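# Move one bottle from the cabinet onto the bench

## Task

Take a single bottle out of the cabinet and set it upright on the bench, leaving the remaining two bottles inside the cabinet.

## Robot and tools

ROBOT. Two six-joint arms, left_arm and right_arm, each with a two-finger gripper, ride on their own carriages (left_rail, right_rail) along one floor track. The track lies along y at x = 0; left_rail is always the carriage on the +y side, whatever the images suggest. Each arm base sits at x = 0, y = its carriage's position_m, z = 0.04 m, facing +x. Joint order per arm: shoulder pan, shoulder lift, elbow, wrist 1, wrist 2, wrist 3.

FRAME. All reported positions use one table-fixed frame in metres: table top is z = 0, +z up, +x is the direction the arms face, +y to their left, y = 0 mid-track. The table edge is at x = 0.17. Quaternions are wxyz. Printed hand poses may be off by a few cm, more at long reach.

GRIPPER. Fingers point along the gripper's own +z and close along its y. end_effector_position is the spot between the pads when shut; fingertips extend about 33 mm past it at small openings, about 9 mm when wide open. Fingers can fold: grip with the outer quarter of the pads (near the tips) for a dependable squeeze; a narrow part held near the palm may slip. Pressing fingertips straight into a surface folds them and spoils the next grip.

ROW FORMAT (used by execute_actions and move). One row is 18 numbers, each in [-1, 1]: left_arm's 6 joint values, then its gripper position, force_limit, speed; then the same 9 for right_arm. Joint values are offsets, not poses: 1.0 equals 2.222 rad, counted from the Joint targets shown at the start of the call (every row in the call uses that same base, not the previous row). Send 0 for joints you want held. Gripper position is absolute: +1 fully open (140 mm), about -0.8 pads touching, -1 closes until blocked. force_limit sets squeeze (roughly 14 N at -1 up to 58 N at +1 for a slow close); speed sets finger rate (about 30 mm/s at -1, 250 at +1); faster closes grip harder. Both default to +1. To leave a gripper untouched, repeat its last three numbers; 0 is a real command.

TOOLS.
- execute_actions: actions = a list holding one action (empty list returns images and the scene number). The action may have rows (1 to 15, one control step each, 30 steps per second), steps (1 to 450, default 15; the last row keeps being pursued), until (ends early on rail conditions, e.g. {"all": {"status": "ended"}} or {"left_rail": {"position_status": ["!=", "moving"]}}), and rail commands. cameras: list of names or ["all"].
- move: target = one row or up to 15 rows, all offsets from the same starting Joint targets; joints travel together on a planned path (0.5 to 10 s). speed = top rad/s of the joint with farthest to go, 0.01 to 3.14, default 0.5, or one per target. blend = corner rounding in rad for a list. stop_force = 3 to 120 N, ends an arm's path on contact; use a much lower speed with it, and omit it when backing off a contact. zero (with stop_force) re-zeroes the sensor first, default true. blocking = false returns early; then use wait or stop before any new rows or move. Result adds a move: line (done, off_target, moving, held, fault).
- wait: seconds 0 to 10; everything keeps its last command.
- stop: brakes a running move; fingers and carriages continue.
- zoom_image: camera name and region [x0, y0, x1, y1] in pixels, at most 504 by 504, from the latest images.
- zero_wrist_force: arm = left_arm or right_arm.
- finished_scene: scene = current scene number; call only when the bottle stands on the bench unaided.
Cameras: cam_high, cam_front, cam_side, cam_left_wrist, cam_right_wrist (896x504).

RAILS. Send {"left_rail": {"position_m": y}} (left -0.8 to 1.5 m, right -1.5 to 0.8 m), optionally speed_m_s (0.01 to 1) and acceleration_factor (0.1 to 1), or {"stop": true}. Then run an action with until position_status != moving. Keep carriages at least 0.78 m apart. Let a carriage arrive before aiming its gripper at a scene point. Statuses: moving, done, contact_stop, time_out, stopped, stopped_with_arm, stopped_for_other_arm, stopped_for_other_carriage; position_answer taken or not_taken.

RESULT LINES. Joint positions / velocities: per arm, rail (m) then six joints (rad). Joint targets: current commanded angles, the base for the next offsets. Joint torques: drive output, gravity included. Wrist force / torque: in the gripper's own axes. object_status: 0 moving, 1 blocked while opening, 2 blocked while closing (a grip: check for this), 3 reached target or pads met. position_measured: counts, 3 open, 230 pads met. Also watch for "joint command not followed" (clearance check intervened), "joint sent to its limit", MOTOR HOT and fault lines.

AVOID. Anything ending up on the floor, on the track or on the metal strip beside the table fails the task. Contact force near 150 N or joint overload stops an arm for 10 s; arms are stiff, so never aim past a firm surface. Do not let the arms or carriages touch each other, do not drop or release a moving bottle, do not knock over the other bottles, and avoid holding loads far out for long (motor heat). Hold a heavy bottle near its middle to limit wrist twist.

Each tool is called after "Call:" as a command line: name --argument value for each argument, lists and objects as JSON in quotes; but a table of rows of numbers goes row by row, as --pt "numbers of a row", without its own name.

## Session

Call:
execute_actions --actions '[]'

Scene clock: 0.00 s.
left_arm: end_effector_position=(+0.3456, +0.9842, +0.5800) position_measured=3 object_status=3 end_effector_quat_wxyz=(+0.000, +0.000, +1.000, +0.000) | right_arm: end_effector_position=(+0.3456, -1.0901, +0.5800) position_measured=3 object_status=3 end_effector_quat_wxyz=(+0.000, +0.000, +1.000, +0.000)
Joint positions: left_arm=[0.957 -0.316 -1.725 0.971 -0.816 -1.571 -0.316] | right_arm=[-1.117 -0.316 -1.725 0.971 -0.816 -1.571 -0.316]
Joint velocities: within noise
Joint torques (N m): no reading
Wrist force (N): no reading
Wrist torque (N m): no reading
Wrist force, peak (N): no reading
Joint targets: left_arm=[0.957 -0.316 -1.725 0.971 -0.816 -1.571 -0.316] | right_arm=[-1.117 -0.316 -1.725 0.971 -0.816 -1.571 -0.316]
Tool commands: left_gripper/position=+1.0 left_gripper/force_limit=+1.0 left_gripper/speed=+1.0 right_gripper/position=+1.0 right_gripper/force_limit=+1.0 right_gripper/speed=+1.0
left_rail: position_m=0.957 position_status=done
right_rail: position_m=-1.117 position_status=done

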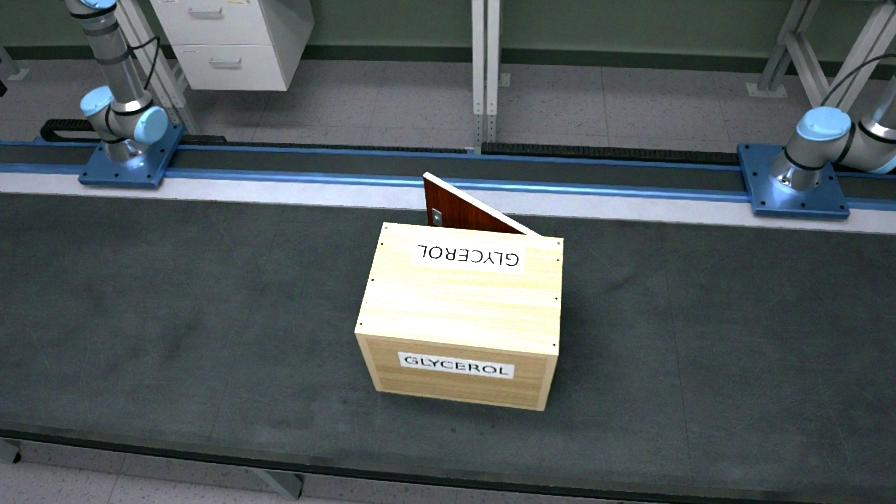

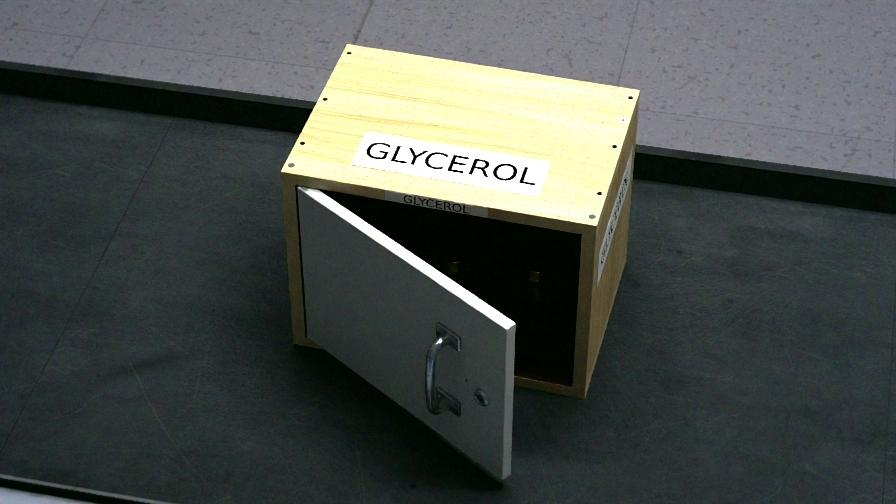

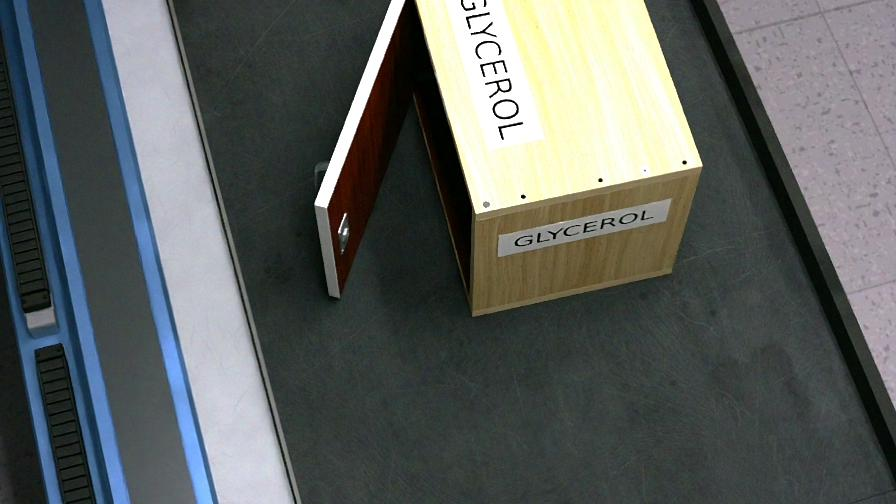

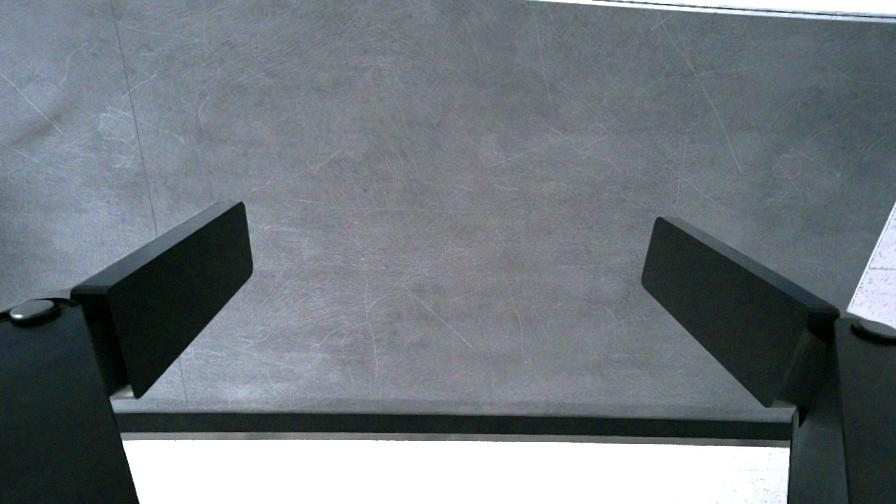

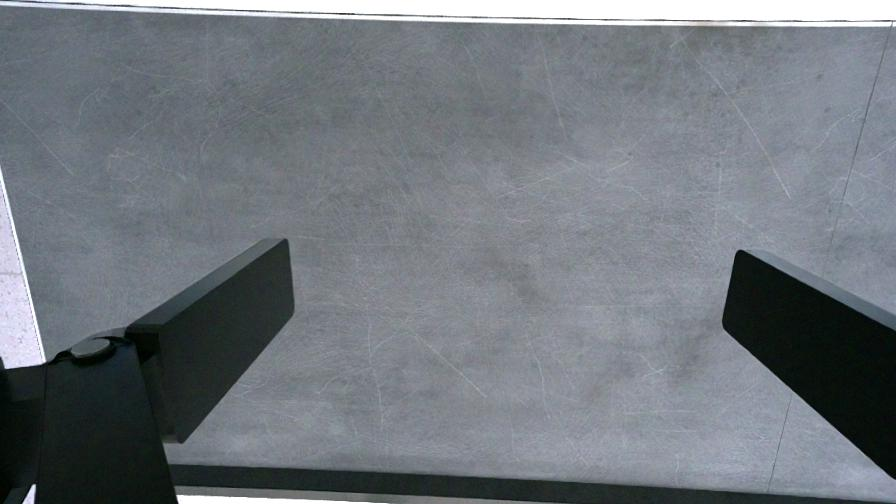

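Call:
zoom_image --camera "cam_front" --region '[260, 160, 660, 500]'

Call:
zoom_image --camera "cam_high" --region '[340, 160, 600, 420]'

Call:
zoom_image --camera "cam_side" --region '[280, 0, 720, 330]'

Scaled by 1.260 from the camera's 896x504 image, which has a finer 1280x720 frame.

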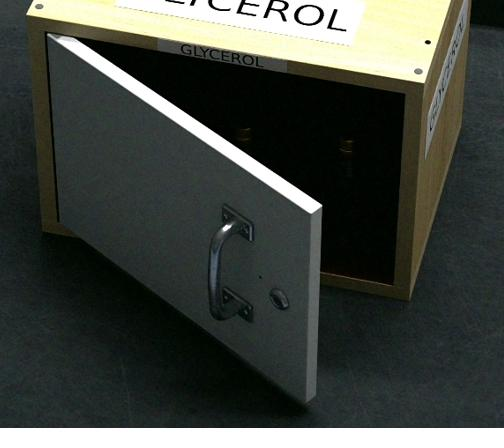

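Scaled by 1.938 from the camera's 896x504 image, which has a finer 1280x720 frame.

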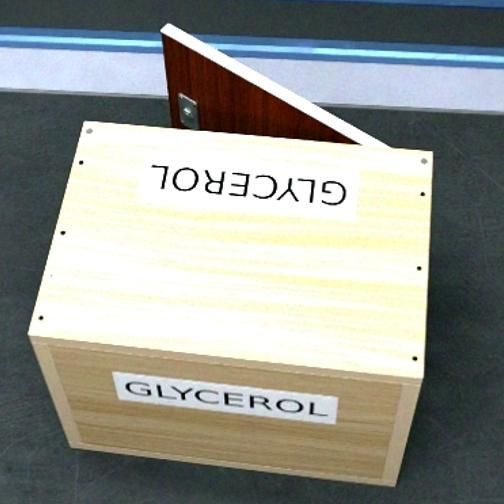

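Scaled by 1.145 from the camera's 896x504 image, which has a finer 1280x720 frame.

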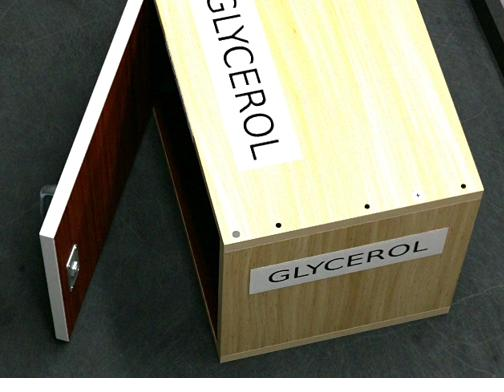

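Call:
execute_actions --actions '[{"left_rail": {"position_m": 0.5}, "right_rail": {"position_m": -0.45}, "steps": 150, "until": {"all": {"status": "ended"}}}]'

Scene clock: 124.63 s.
left_arm: end_effector_position=(+0.3456, +0.5272, +0.5800) position_measured=3 object_status=3 end_effector_quat_wxyz=(+0.000, +0.000, +1.000, +0.000) | right_arm: end_effector_position=(+0.3456, -0.4228, +0.5800) position_measured=3 object_status=3 end_effector_quat_wxyz=(+0.000, +0.000, +1.000, +0.000)
Joint positions: left_arm=[0.5 -0.316 -1.725 0.971 -0.816 -1.571 -0.316] | right_arm=[-0.45 -0.316 -1.725 0.971 -0.816 -1.571 -0.316]
Joint torques (N m): left_arm=[-0.8 -11.67 -21.5 -2.74 -0.31 -0.1] | right_arm=[0.06 -12.36 -20.72 -2.48 0.29 0.03]
Wrist force (N): left_arm=[0.1 0.2 -0.3] | right_arm=[-0.1 0.3 0.3]
Wrist torque (N m): left_arm=[0.06 -0.01 0.00] | right_arm=[0.06 0.03 0.00]
Wrist force, peak (N): left_arm=[0.7 -3.3 -0.1] | right_arm=[-0.2 4.7 0.5]
Joint targets: left_arm=[0.500 -0.316 -1.725 0.971 -0.816 -1.571 -0.316] | right_arm=[-0.450 -0.316 -1.725 0.971 -0.816 -1.571 -0.316]
Tool commands: left_gripper/position=+1.0 left_gripper/force_limit=+1.0 left_gripper/speed=+1.0 right_gripper/position=+1.0 right_gripper/force_limit=+1.0 right_gripper/speed=+1.0
left_rail: position_m=0.500 position_status=done
right_rail: position_m=-0.450 position_status=done

Call:
execute_actions --actions '[{"right_rail": {"position_m": -0.70}, "steps": 100, "until": {"right_rail": {"position_status": ["!=", "moving"]}}}]'

Call:
move --target '[-0.4084, 0.3109, -0.1644, -0.1468, 0, -0.1523, -1, -1, -0.5, 0.2207, 0.1424, 0.559, 0.0052, -0.99, 0.1422, 1, 1, 1]' --speed 1.0 --cameras '["cam_high", "cam_front", "cam_side", "cam_left_wrist"]'

Scene clock: 148.93 s.
left_arm: end_effector_position=(+0.3456, +0.5272, +0.5800) position_measured=3 object_status=3 end_effector_quat_wxyz=(+0.000, +0.000, +1.000, +0.000) | right_arm: end_effector_position=(+0.3456, -0.6727, +0.5800) position_measured=3 object_status=3 end_effector_quat_wxyz=(+0.000, +0.000, +1.000, +0.000)
Joint positions: left_arm=[0.5 -0.316 -1.725 0.971 -0.816 -1.571 -0.316] | right_arm=[-0.7 -0.316 -1.725 0.971 -0.816 -1.571 -0.316]
Joint torques (N m): left_arm=[-1.75 -11.44 -21.52 -2.82 -0.41 -0.16] | right_arm=[0.66 -12.19 -20.53 -2.4 0.2 0.04]
Wrist force (N): left_arm=[-0.1 0.1 -0.1] | right_arm=[-0.1 0.5 0.0]
Wrist torque (N m): left_arm=[0.03 0.03 0.00] | right_arm=[0.11 0.02 0.00]
Wrist force, peak (N): left_arm=[-0.1 0.6 -0.4] | right_arm=[-0.6 -2.6 0.3]
Joint targets: left_arm=[0.500 -0.316 -1.725 0.971 -0.816 -1.571 -0.316] | right_arm=[-0.700 -0.316 -1.725 0.971 -0.816 -1.571 -0.316]
Tool commands: left_gripper/position=+1.0 left_gripper/force_limit=+1.0 left_gripper/speed=+1.0 right_gripper/position=+1.0 right_gripper/force_limit=+1.0 right_gripper/speed=+1.0
left_rail: position_m=0.500 position_status=done
right_rail: position_m=-0.700 position_status=done

Scene clock: 150.87 s.
left_arm: end_effector_position=(+0.4562, +0.2081, +0.5187) position_measured=232 object_status=3 end_effector_quat_wxyz=(+0.000, +0.157, +0.988, +0.000) end_effector_velocity=(+0.000, +0.000, +0.000) end_effector_angular_velocity=(+0.000, +0.000, +0.000) | right_arm: end_effector_position=(+0.3378, -0.8582, +0.4513) position_measured=3 object_status=3 end_effector_quat_wxyz=(-0.363, -0.198, +0.818, -0.400)
Joint positions: left_arm=[0.5 -0.818 -1.343 0.769 -0.996 -1.571 -0.503] | right_arm=[-0.7 -0.092 -1.581 1.533 -0.811 -2.558 -0.172]
Joint velocities: left_arm=[0.001 -0.001 0 -0.001 0 0 -0.001] | right_arm=[within noise]
Joint torques (N m): left_arm=[-9.01 -9.22 -46.52 -5.59 1.59 -2.9] | right_arm=[-8.37 -39.63 -41.28 -3.65 1.81 -1.79]
Wrist force (N): left_arm=[0.2 1.0 -0.1] | right_arm=[-0.3 0.8 0.7]
Wrist torque (N m): left_arm=[0.22 -0.05 0.06] | right_arm=[0.23 0.39 0.30]
Wrist force, peak (N): left_arm=[5.0 -10.6 0.7] | right_arm=[-10.7 5.0 3.6]
Joint targets: left_arm=[0.500 -0.818 -1.343 0.768 -0.996 -1.571 -0.503] | right_arm=[-0.700 -0.092 -1.581 1.533 -0.811 -2.558 -0.172]
left_rail: position_m=0.500 position_status=done
right_rail: position_m=-0.700 position_status=done
move: held (right_arm; a check stopped the path), off_target (left_arm; braked when a check withheld steps of right_arm); limits=held; left_arm: the shoulder pan is farthest, 0.406 rad from its target; right_arm: the wrist 2 is farthest, 1.213 rad from its target
joint command not followed: on one or more control steps a check withheld the commanded joint targets of the right arm, and it was not sent them on those steps.
cause: the commanded joint targets, or the way to them, would bring two parts of the arm too close to each other (its gripper and another part of the arm, with joints 5 (wrist 1) to 7 (wrist 3) between them, 24 mm apart when it was first held).
camera_calibration:
cam_left_wrist: T_world_to_cam=[[0.257073, 0.965476, 0.0420655, -0.341538], [0.892962, -0.253957, 0.371651, -0.547348], [0.369503, -0.0579784, -0.927419, 0.467573], [0, 0, 0, 1]] pos_world=[0.403791, 0.217853, 0.651426]
Images, in order (width x height): cam_high 896x504, cam_front 896x504, cam_side 896x504, cam_left_wrist 896x504.

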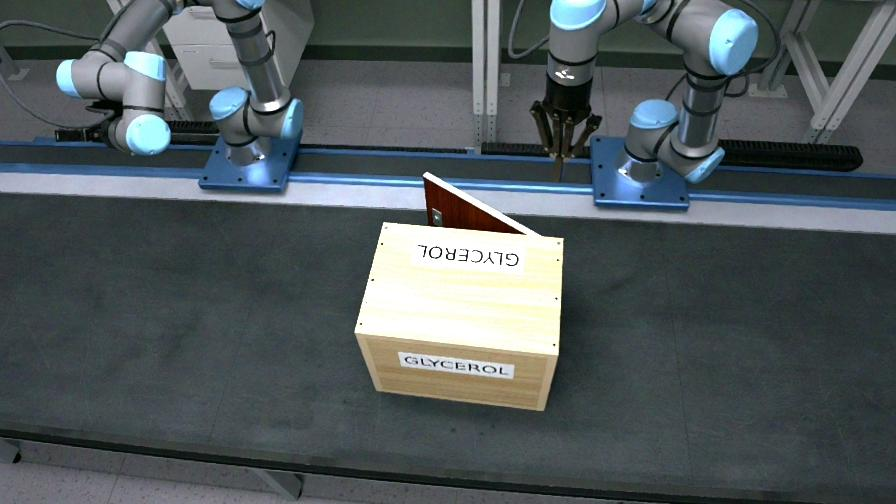

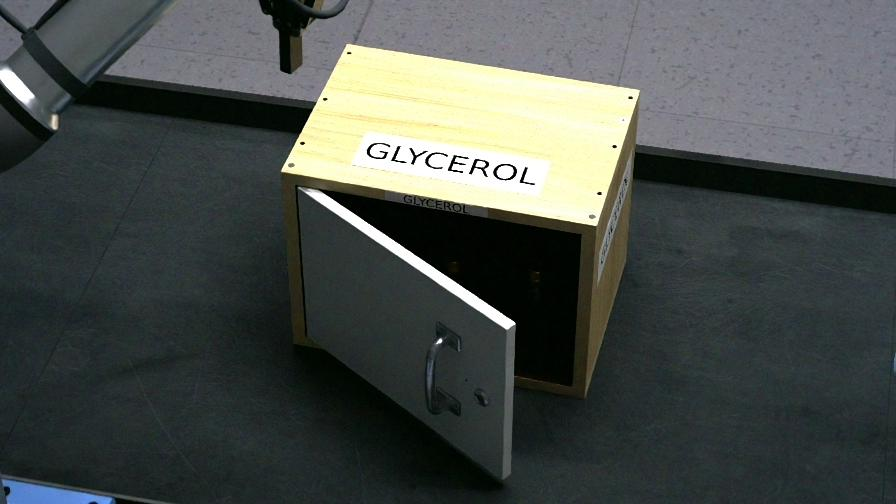

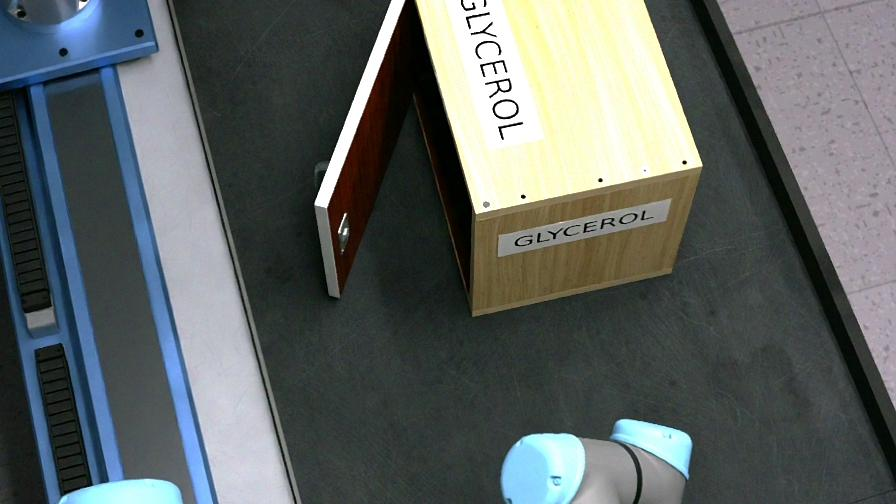

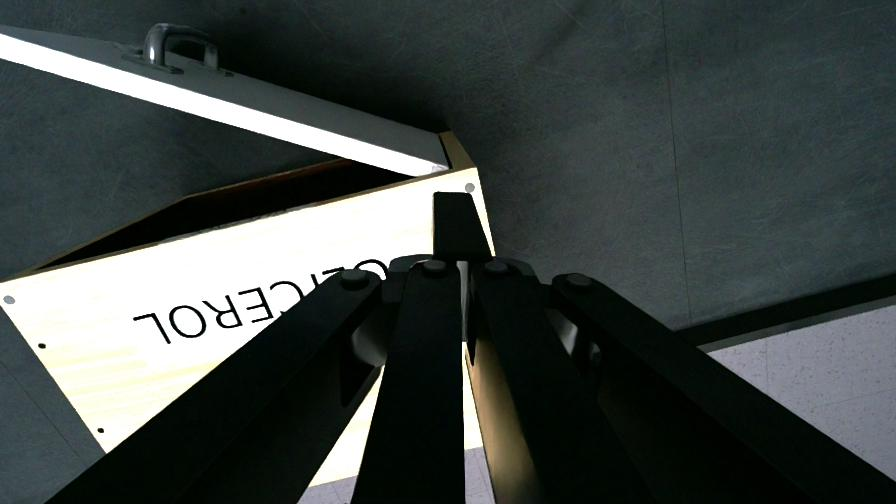

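Call:
move --pt "-0.0912 0.0695 -0.0365 -0.0329 0 -0.0341 -1 -1 -0.5 -0.12 0 0 0 0.45 0.03 1 1 1" --pt "-0.1825 0.139 -0.0731 -0.0658 0 -0.0682 -1 -1 -0.5 -0.2736 0.0776 0.306 0.003 0.926 0.0774 1 1 1" --speed 1.0 --blend '[0.2, 0]' --cameras '["cam_high", "cam_front", "cam_side", "cam_left_wrist"]'

Scene clock: 172.80 s.
left_arm: end_effector_position=(+0.3547, -0.0881, +0.4196) position_measured=232 object_status=3 end_effector_quat_wxyz=(+0.000, +0.281, +0.960, +0.000) | right_arm: end_effector_position=(+0.4081, -0.5126, +0.2397) position_measured=3 object_status=3 end_effector_quat_wxyz=(-0.448, +0.547, +0.447, +0.547)
Joint positions: left_arm=[0.5 -1.223 -1.034 0.606 -1.143 -1.571 -0.655] | right_arm=[-0.7 -0.7 -1.408 2.213 -0.804 -0.501 0]
Joint torques (N m): left_arm=[-8.8 -18.08 -48.72 -5.56 0.8 -2.87] | right_arm=[-7.81 -8 -1.03 3.9 2.33 2.19]
Wrist force (N): left_arm=[0.1 1.2 -0.3] | right_arm=[-1.1 0.7 1.8]
Wrist torque (N m): left_arm=[0.28 -0.03 0.07] | right_arm=[-0.17 0.74 0.28]
Wrist force, peak (N): left_arm=[-1.9 6.5 -0.1] | right_arm=[-3.1 1.1 1.2]
Joint targets: left_arm=[0.500 -1.223 -1.034 0.606 -1.143 -1.571 -0.655] | right_arm=[-0.700 -0.700 -1.408 2.213 -0.804 -0.500 0.000]
left_rail: position_m=0.500 position_status=done
right_rail: position_m=-0.700 position_status=done
move: done
camera_calibration:
cam_left_wrist: T_world_to_cam=[[0.491427, 0.869902, 0.0420708, -0.116794], [0.800571, -0.470225, 0.37145, -0.481351], [0.342908, -0.14886, -0.927499, 0.397428], [0, 0, 0, 1]] pos_world=[0.30647, -0.0655825, 0.552325]
Images, in order (width x height): cam_high 896x504, cam_front 896x504, cam_side 896x504, cam_left_wrist 896x504.

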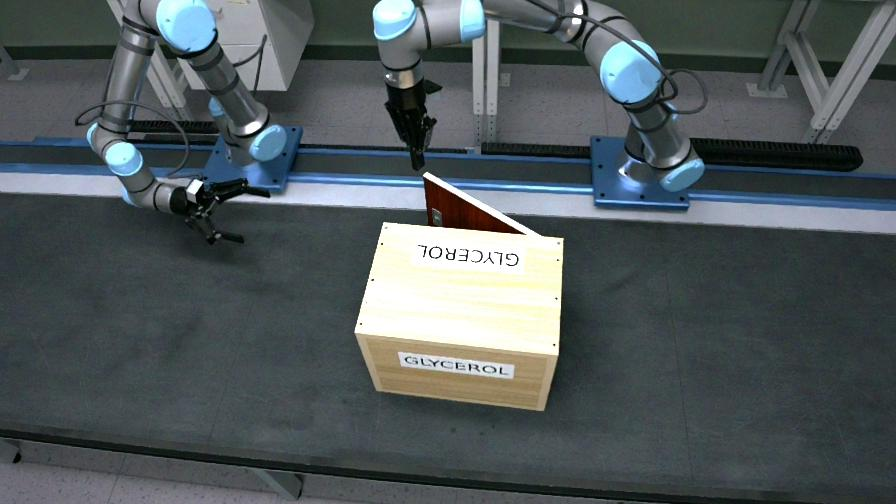

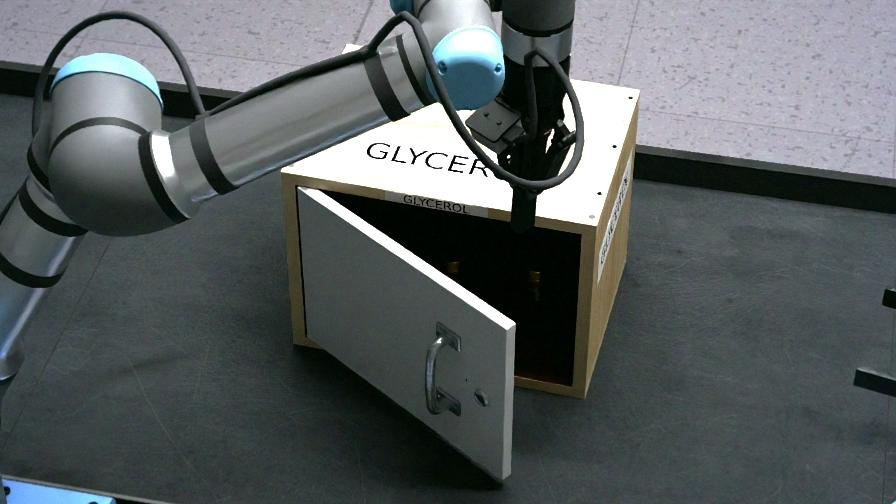

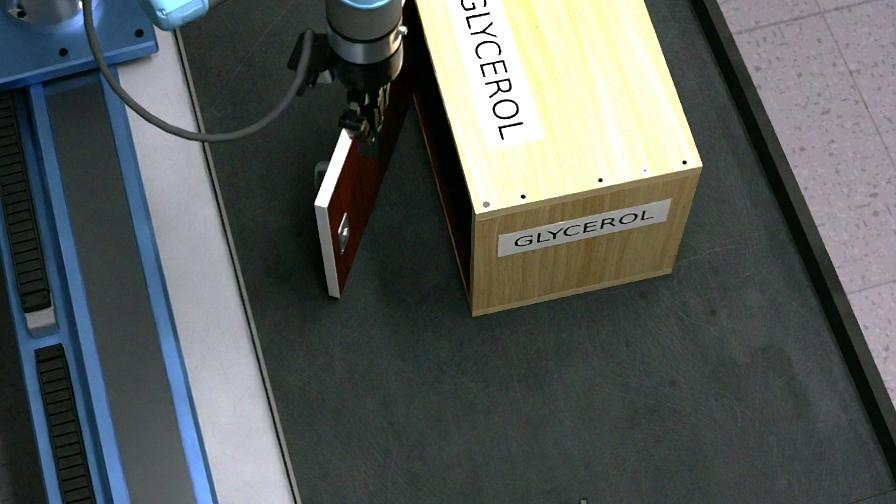

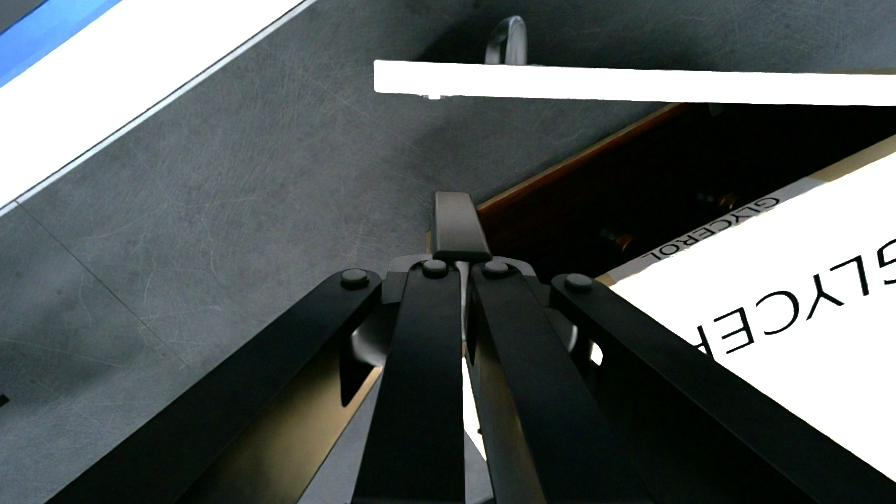

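Call:
move --target '[0, -0.0408, 0.2735, -0.2326, 0, 0, -1, -1, -0.5, 0, 0, 0, 0, 0.99, 0, 1, 1, 1]' --speed 1.0 --cameras '["cam_front", "cam_side", "cam_left_wrist"]'

Scene clock: 213.33 s.
left_arm: end_effector_position=(+0.3547, -0.0879, +0.2401) position_measured=232 object_status=3 end_effector_quat_wxyz=(+0.000, +0.281, +0.960, +0.000) | right_arm: end_effector_position=(+0.5567, -1.0469, +0.2394) position_measured=3 object_status=3 end_effector_quat_wxyz=(+0.285, +0.647, -0.285, +0.647)
Joint positions: left_arm=[0.5 -1.223 -1.125 1.214 -1.659 -1.571 -0.655] | right_arm=[-0.7 -0.7 -1.408 2.213 -0.804 1.699 0]
Joint torques (N m): left_arm=[-9.22 -67.49 -4.14 -5.53 1.54 -2.79] | right_arm=[-3.45 -11.39 -17.81 -3.95 2.31 -1.9]
Wrist force (N): left_arm=[0.3 1.4 0.0] | right_arm=[-1.0 0.6 1.6]
Wrist torque (N m): left_arm=[0.30 -0.08 0.06] | right_arm=[-0.18 0.75 0.28]
Wrist force, peak (N): left_arm=[0.5 1.3 -0.9] | right_arm=[-0.6 1.3 2.3]
Joint targets: left_arm=[0.500 -1.223 -1.125 1.214 -1.659 -1.571 -0.655] | right_arm=[-0.700 -0.700 -1.408 2.213 -0.804 1.699 0.000]
left_rail: position_m=0.500 position_status=done
right_rail: position_m=-0.700 position_status=done
move: done
camera_calibration:
cam_left_wrist: T_world_to_cam=[[0.491411, 0.869898, 0.0423432, -0.109514], [0.800588, -0.470329, 0.371281, -0.414531], [0.342892, -0.148552, -0.927554, 0.231017], [0, 0, 0, 1]] pos_world=[0.30647, -0.0653824, 0.372826]
Images, in order (width x height): cam_front 896x504, cam_side 896x504, cam_left_wrist 896x504.

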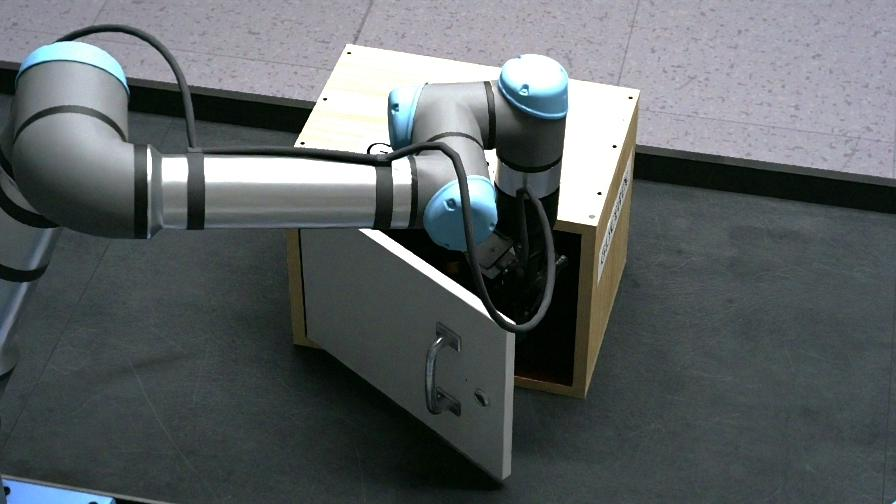

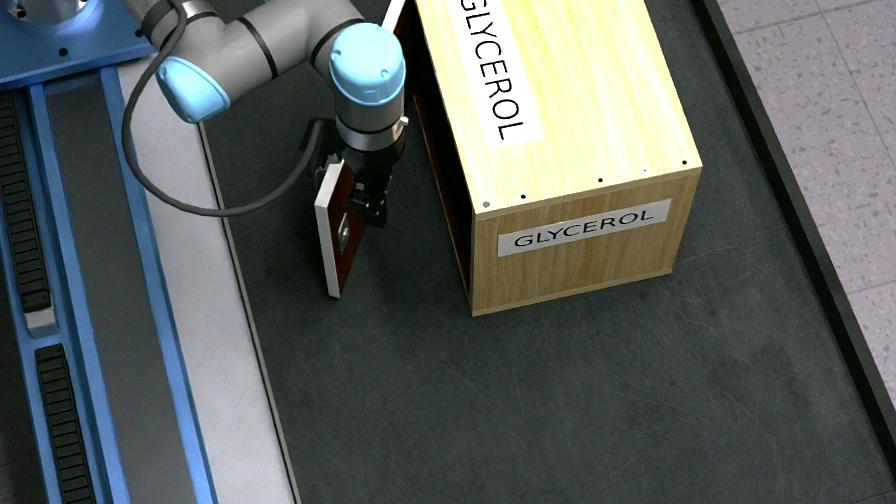

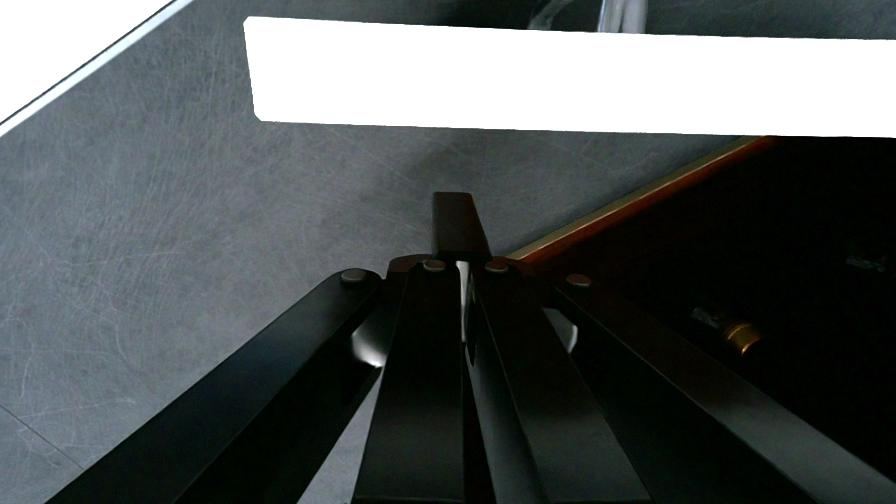

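Call:
move --pt "-0.0261 -0.0475 0.0675 -0.0203 0 -0.0044 -1 -1 -0.5 0 0 0 0 0 0 1 1 1" --pt "-0.0662 -0.1298 0.1720 -0.0425 0 0.0733 -1 -1 -0.5 0 0 0 0 0 0 1 1 1" --pt "-0.1016 -0.2193 0.2671 -0.0482 0 0.1557 -1 -1 -0.5 0 0 0 0 0 0 1 1 1" --pt "-0.1283 -0.3172 0.3490 -0.0322 0 0.2468 -1 -1 -0.5 0 0 0 0 0 0 1 1 1" --pt "-0.1371 -0.4211 0.4115 0.0092 0 0.3558 -1 -1 -0.5 0 0 0 0 0 0 1 1 1" --speed '[0.15, 0.25, 0.25, 0.25, 0.25]' --blend 0.05 --stop_force 25 --cameras '["cam_high", "cam_front", "cam_side", "cam_left_wrist"]'

Scene clock: 227.53 s.
left_arm: end_effector_position=(+0.1456, +0.2147, +0.2400) position_measured=232 object_status=3 end_effector_quat_wxyz=(+0.000, +0.739, +0.673, +0.000) | right_arm: end_effector_position=(+0.5566, -1.0469, +0.2394) position_measured=3 object_status=3 end_effector_quat_wxyz=(+0.285, +0.647, -0.285, +0.647)
Joint positions: left_arm=[0.5 -1.528 -2.061 2.128 -1.639 -1.571 0.136] | right_arm=[-0.7 -0.7 -1.408 2.213 -0.804 1.699 0]
Joint torques (N m): left_arm=[-9.39 -14.96 -4.53 0.36 1.35 2.59] | right_arm=[6.78 -11.8 -29.81 -3.89 2.25 -1.81]
Wrist force (N): left_arm=[-0.9 1.2 -0.2] | right_arm=[-1.2 0.5 1.7]
Wrist torque (N m): left_arm=[0.22 -0.07 -0.05] | right_arm=[-0.21 0.80 0.28]
Wrist force, peak (N): left_arm=[-0.4 2.7 -0.3] | right_arm=[-1.0 0.5 2.3]
Joint targets: left_arm=[0.500 -1.528 -2.061 2.128 -1.639 -1.571 0.136] | right_arm=[-0.700 -0.700 -1.408 2.213 -0.804 1.699 0.000]
left_rail: position_m=0.500 position_status=done
right_rail: position_m=-0.700 position_status=done
move: done
camera_calibration:
cam_left_wrist: T_world_to_cam=[[0.998361, -0.0385235, 0.0423239, -0.148816], [-0.051534, -0.92678, 0.372053, 0.117086], [0.0248921, -0.373625, -0.927246, 0.44216], [0, 0, 0, 1]] pos_world=[0.143599, 0.267982, 0.372727]
Images, in order (width x height): cam_high 896x504, cam_front 896x504, cam_side 896x504, cam_left_wrist 896x504.

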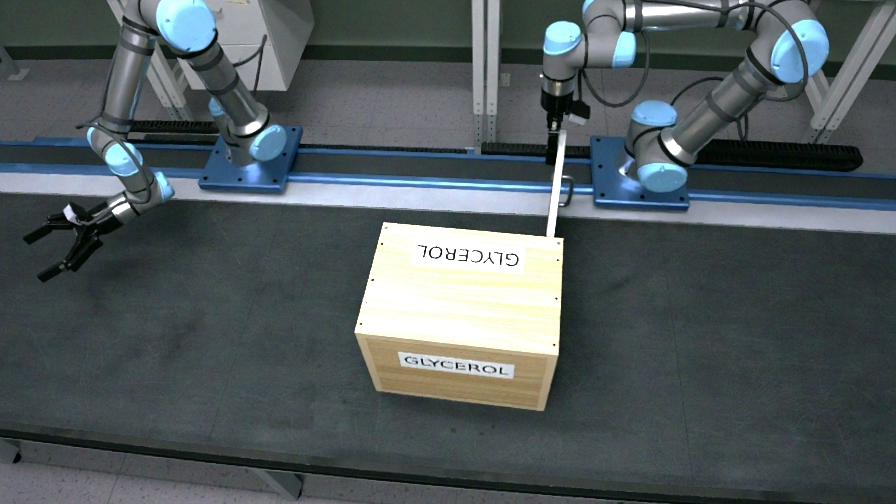

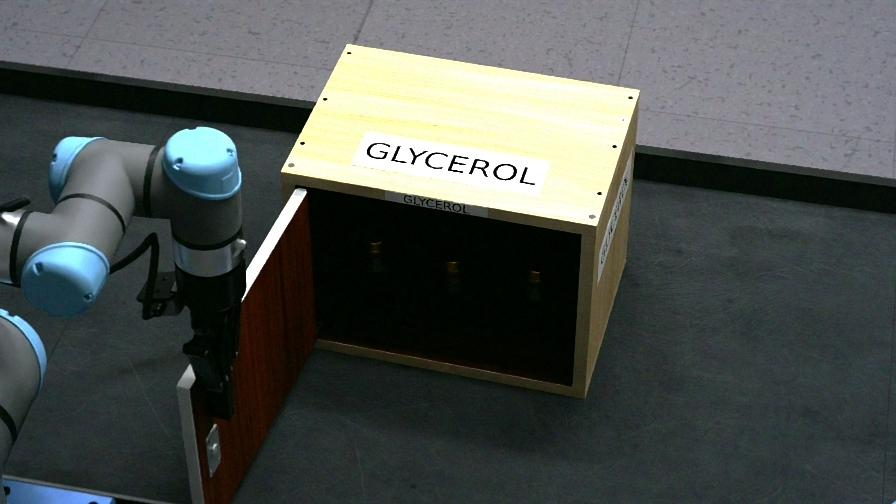

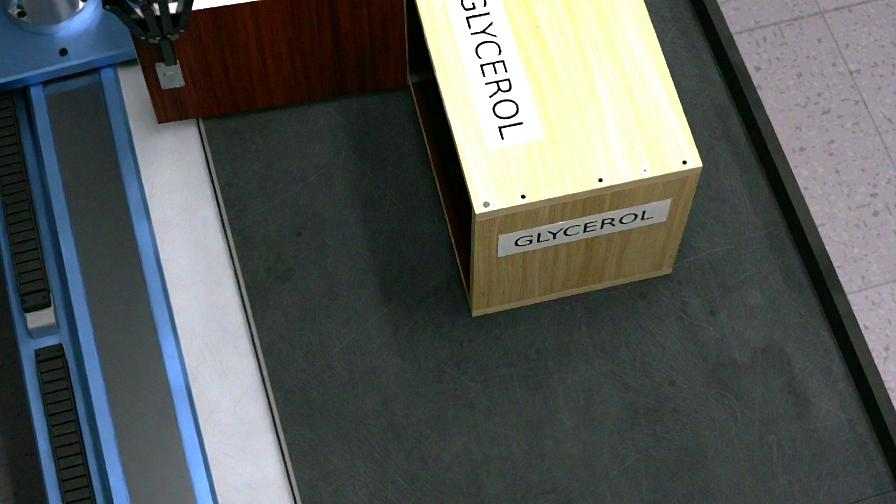

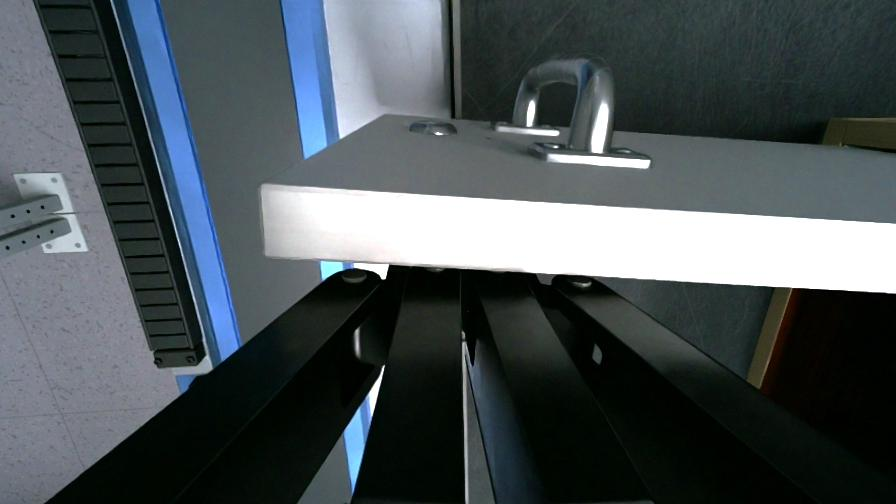

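Call:
zoom_image --camera "cam_front" --region '[290, 180, 610, 400]'

Scaled by 1.575 from the camera's 896x504 image, which has a finer 1280x720 frame.

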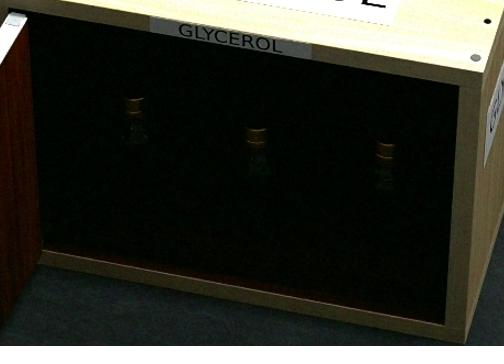

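Call:
move --target '[0, 0, 0, 0, 0, 0, -1, -1, -0.5, -0.135, -0.1089, -0.8609, -0.3582, -0.3596, 0, 1, 1, 1]' --speed 1.2 --cameras '["cam_high"]'

Scene clock: 308.90 s.
left_arm: end_effector_position=(+0.1456, +0.2147, +0.2400) position_measured=232 object_status=3 end_effector_quat_wxyz=(+0.000, +0.739, +0.673, +0.000) | right_arm: end_effector_position=(+0.1841, -0.3821, +1.1531) position_measured=3 object_status=3 end_effector_quat_wxyz=(+0.533, -0.405, +0.511, +0.539)
Joint positions: left_arm=[0.5 -1.528 -2.061 2.128 -1.639 -1.571 0.136] | right_arm=[-0.7 -1 -1.65 0.3 -1.6 0.9 0]
Joint torques (N m): left_arm=[-8.96 -15.17 -4.59 0.39 1.22 2.58] | right_arm=[-7.02 -3.77 -12.89 -1.11 -1.76 -1.82]
Wrist force (N): left_arm=[-1.1 1.3 -0.3] | right_arm=[0.5 -2.0 -0.9]
Wrist torque (N m): left_arm=[0.23 -0.04 -0.05] | right_arm=[-0.89 -0.44 -0.44]
Wrist force, peak (N): left_arm=[-1.5 1.3 -0.4] | right_arm=[3.1 9.1 5.5]
Joint targets: left_arm=[0.500 -1.528 -2.061 2.128 -1.639 -1.571 0.136] | right_arm=[-0.700 -1.000 -1.650 0.300 -1.600 0.900 0.000]
left_rail: position_m=0.500 position_status=done
right_rail: position_m=-0.700 position_status=done
move: done
Images, in order (width x height): cam_high 896x504.

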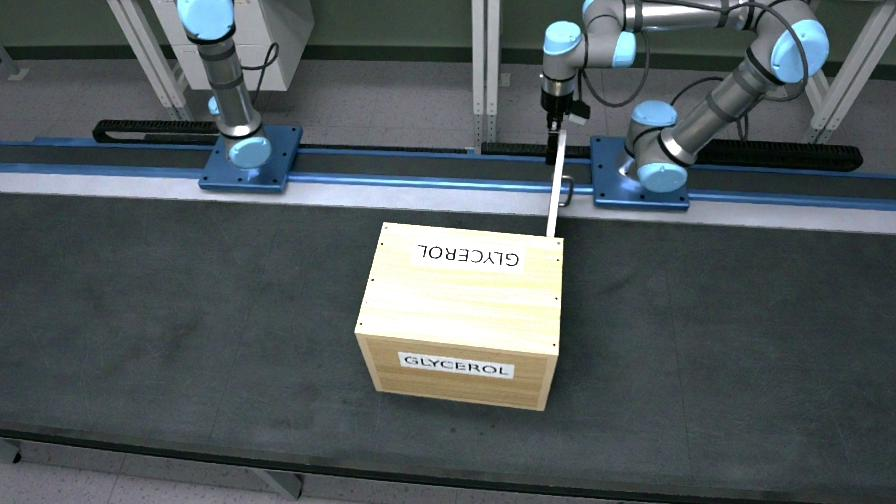

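Call:
move --target '[0, 0, 0, 0, 0, 0, -1, -1, -0.5, -0.1779, -0.2995, -0.8259, -0.3747, -0.3261, 0, 1, 1, 1]' --speed 1.0 --cameras '["cam_high", "cam_front", "cam_side", "cam_right_wrist"]'

Scene clock: 315.17 s.
left_arm: end_effector_position=(+0.1456, +0.2147, +0.2400) position_measured=232 object_status=3 end_effector_quat_wxyz=(+0.000, +0.739, +0.673, +0.000) | right_arm: end_effector_position=(+0.3402, -0.1000, +0.1599) position_measured=3 object_status=3 end_effector_quat_wxyz=(+0.000, +0.707, +0.000, +0.707)
Joint positions: left_arm=[0.5 -1.528 -2.061 2.128 -1.639 -1.571 0.136] | right_arm=[-0.7 -1.395 -2.316 -1.535 -2.433 0.176 0]
Joint torques (N m): left_arm=[-8.69 -14.83 -4.08 0.29 1 2.58] | right_arm=[-7.09 24.21 5.89 -2.4 -1.95 -1.67]
Wrist force (N): left_arm=[-1.0 1.1 -0.4] | right_arm=[-0.4 -0.1 2.4]
Wrist torque (N m): left_arm=[0.19 -0.04 -0.05] | right_arm=[-0.34 0.58 0.26]
Wrist force, peak (N): left_arm=[-1.1 1.6 -0.2] | right_arm=[-6.4 10.1 4.8]
Joint targets: left_arm=[0.500 -1.528 -2.061 2.128 -1.639 -1.571 0.136] | right_arm=[-0.700 -1.396 -2.316 -1.535 -2.433 0.176 0.000]
left_rail: position_m=0.500 position_status=done
right_rail: position_m=-0.700 position_status=done
move: done
camera_calibration:
cam_right_wrist: T_world_to_cam=[[0.0520733, -0.998633, 0.00450524, -0.0993316], [-0.297625, -0.0198255, -0.954477, 0.267034], [0.953262, 0.0483619, -0.29825, -0.129212], [0, 0, 0, 1]] pos_world=[0.207821, -0.0876529, 0.216788]
Images, in order (width x height): cam_high 896x504, cam_front 896x504, cam_side 896x504, cam_right_wrist 896x504.

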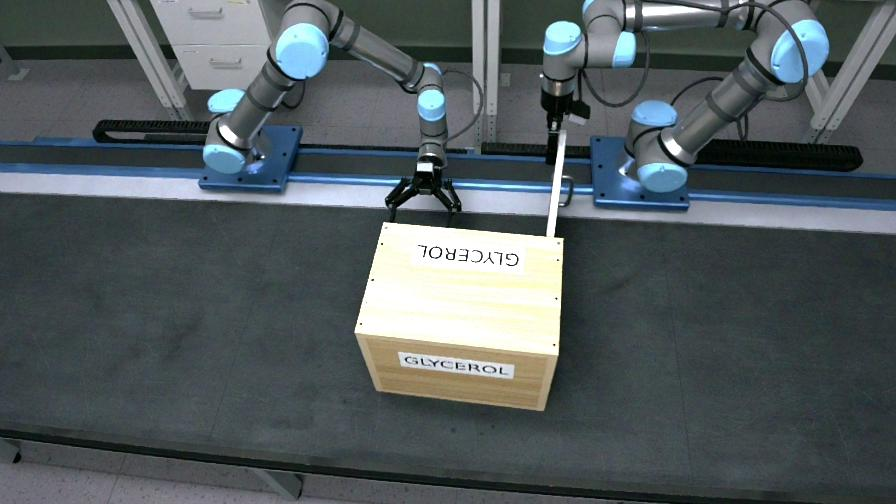

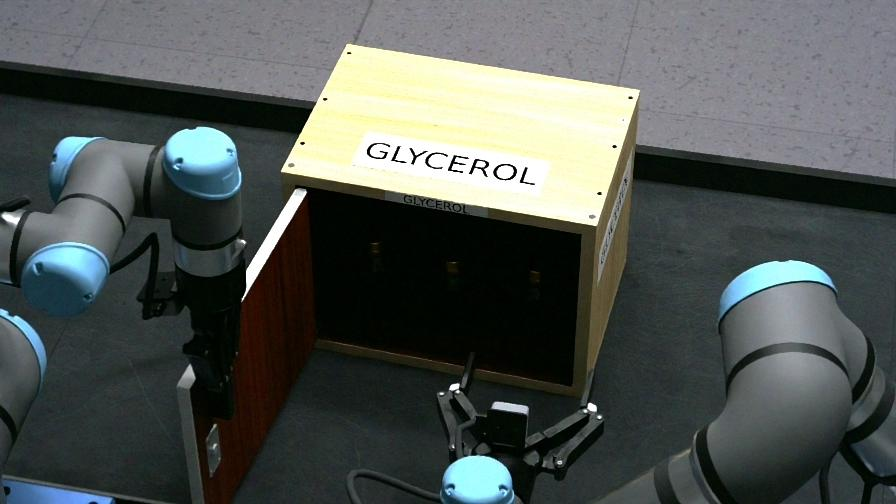

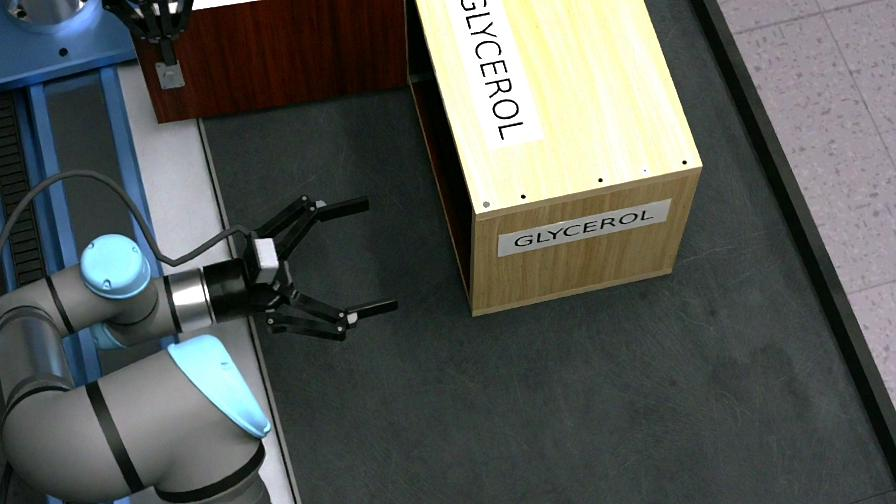

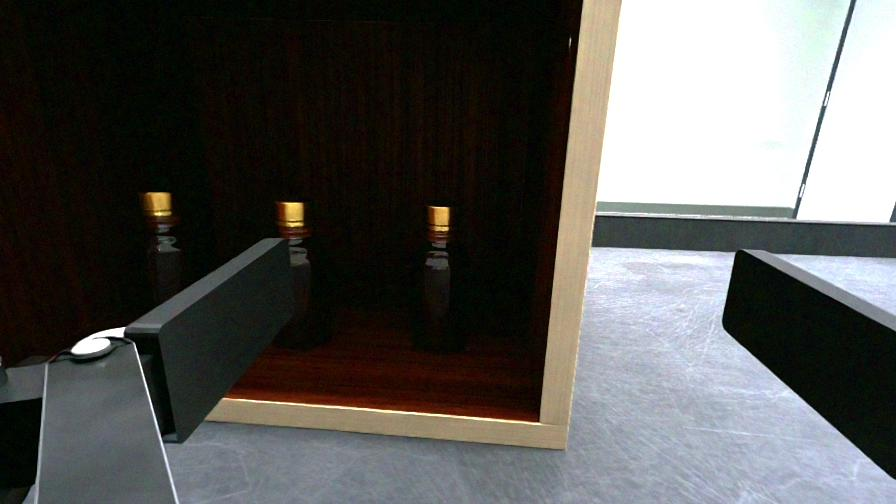

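Call:
zoom_image --camera "cam_right_wrist" --region '[240, 160, 640, 460]'

Scaled by 1.260 from the camera's 896x504 image, which has a finer 1280x720 frame.

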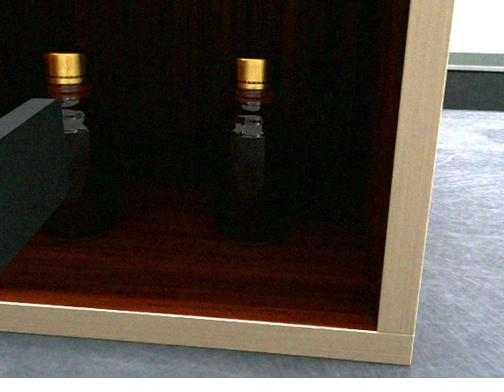

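Call:
zoom_image --camera "cam_front" --region '[420, 330, 640, 500]'

Call:
zoom_image --camera "cam_side" --region '[240, 160, 520, 360]'

Scaled by 2.291 from the camera's 896x504 image, which has a finer 1280x720 frame.

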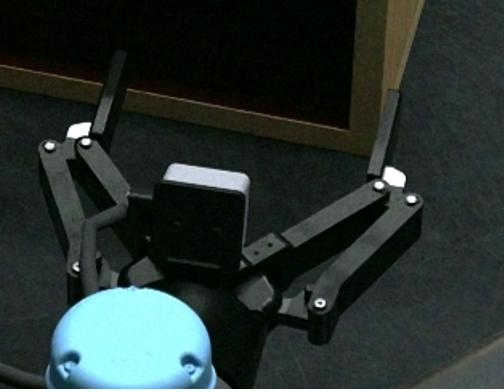

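Scaled by 1.800 from the camera's 896x504 image, which has a finer 1280x720 frame.

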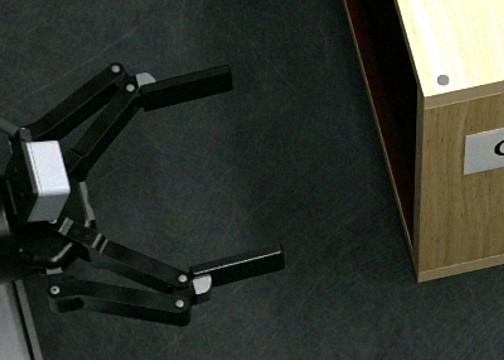

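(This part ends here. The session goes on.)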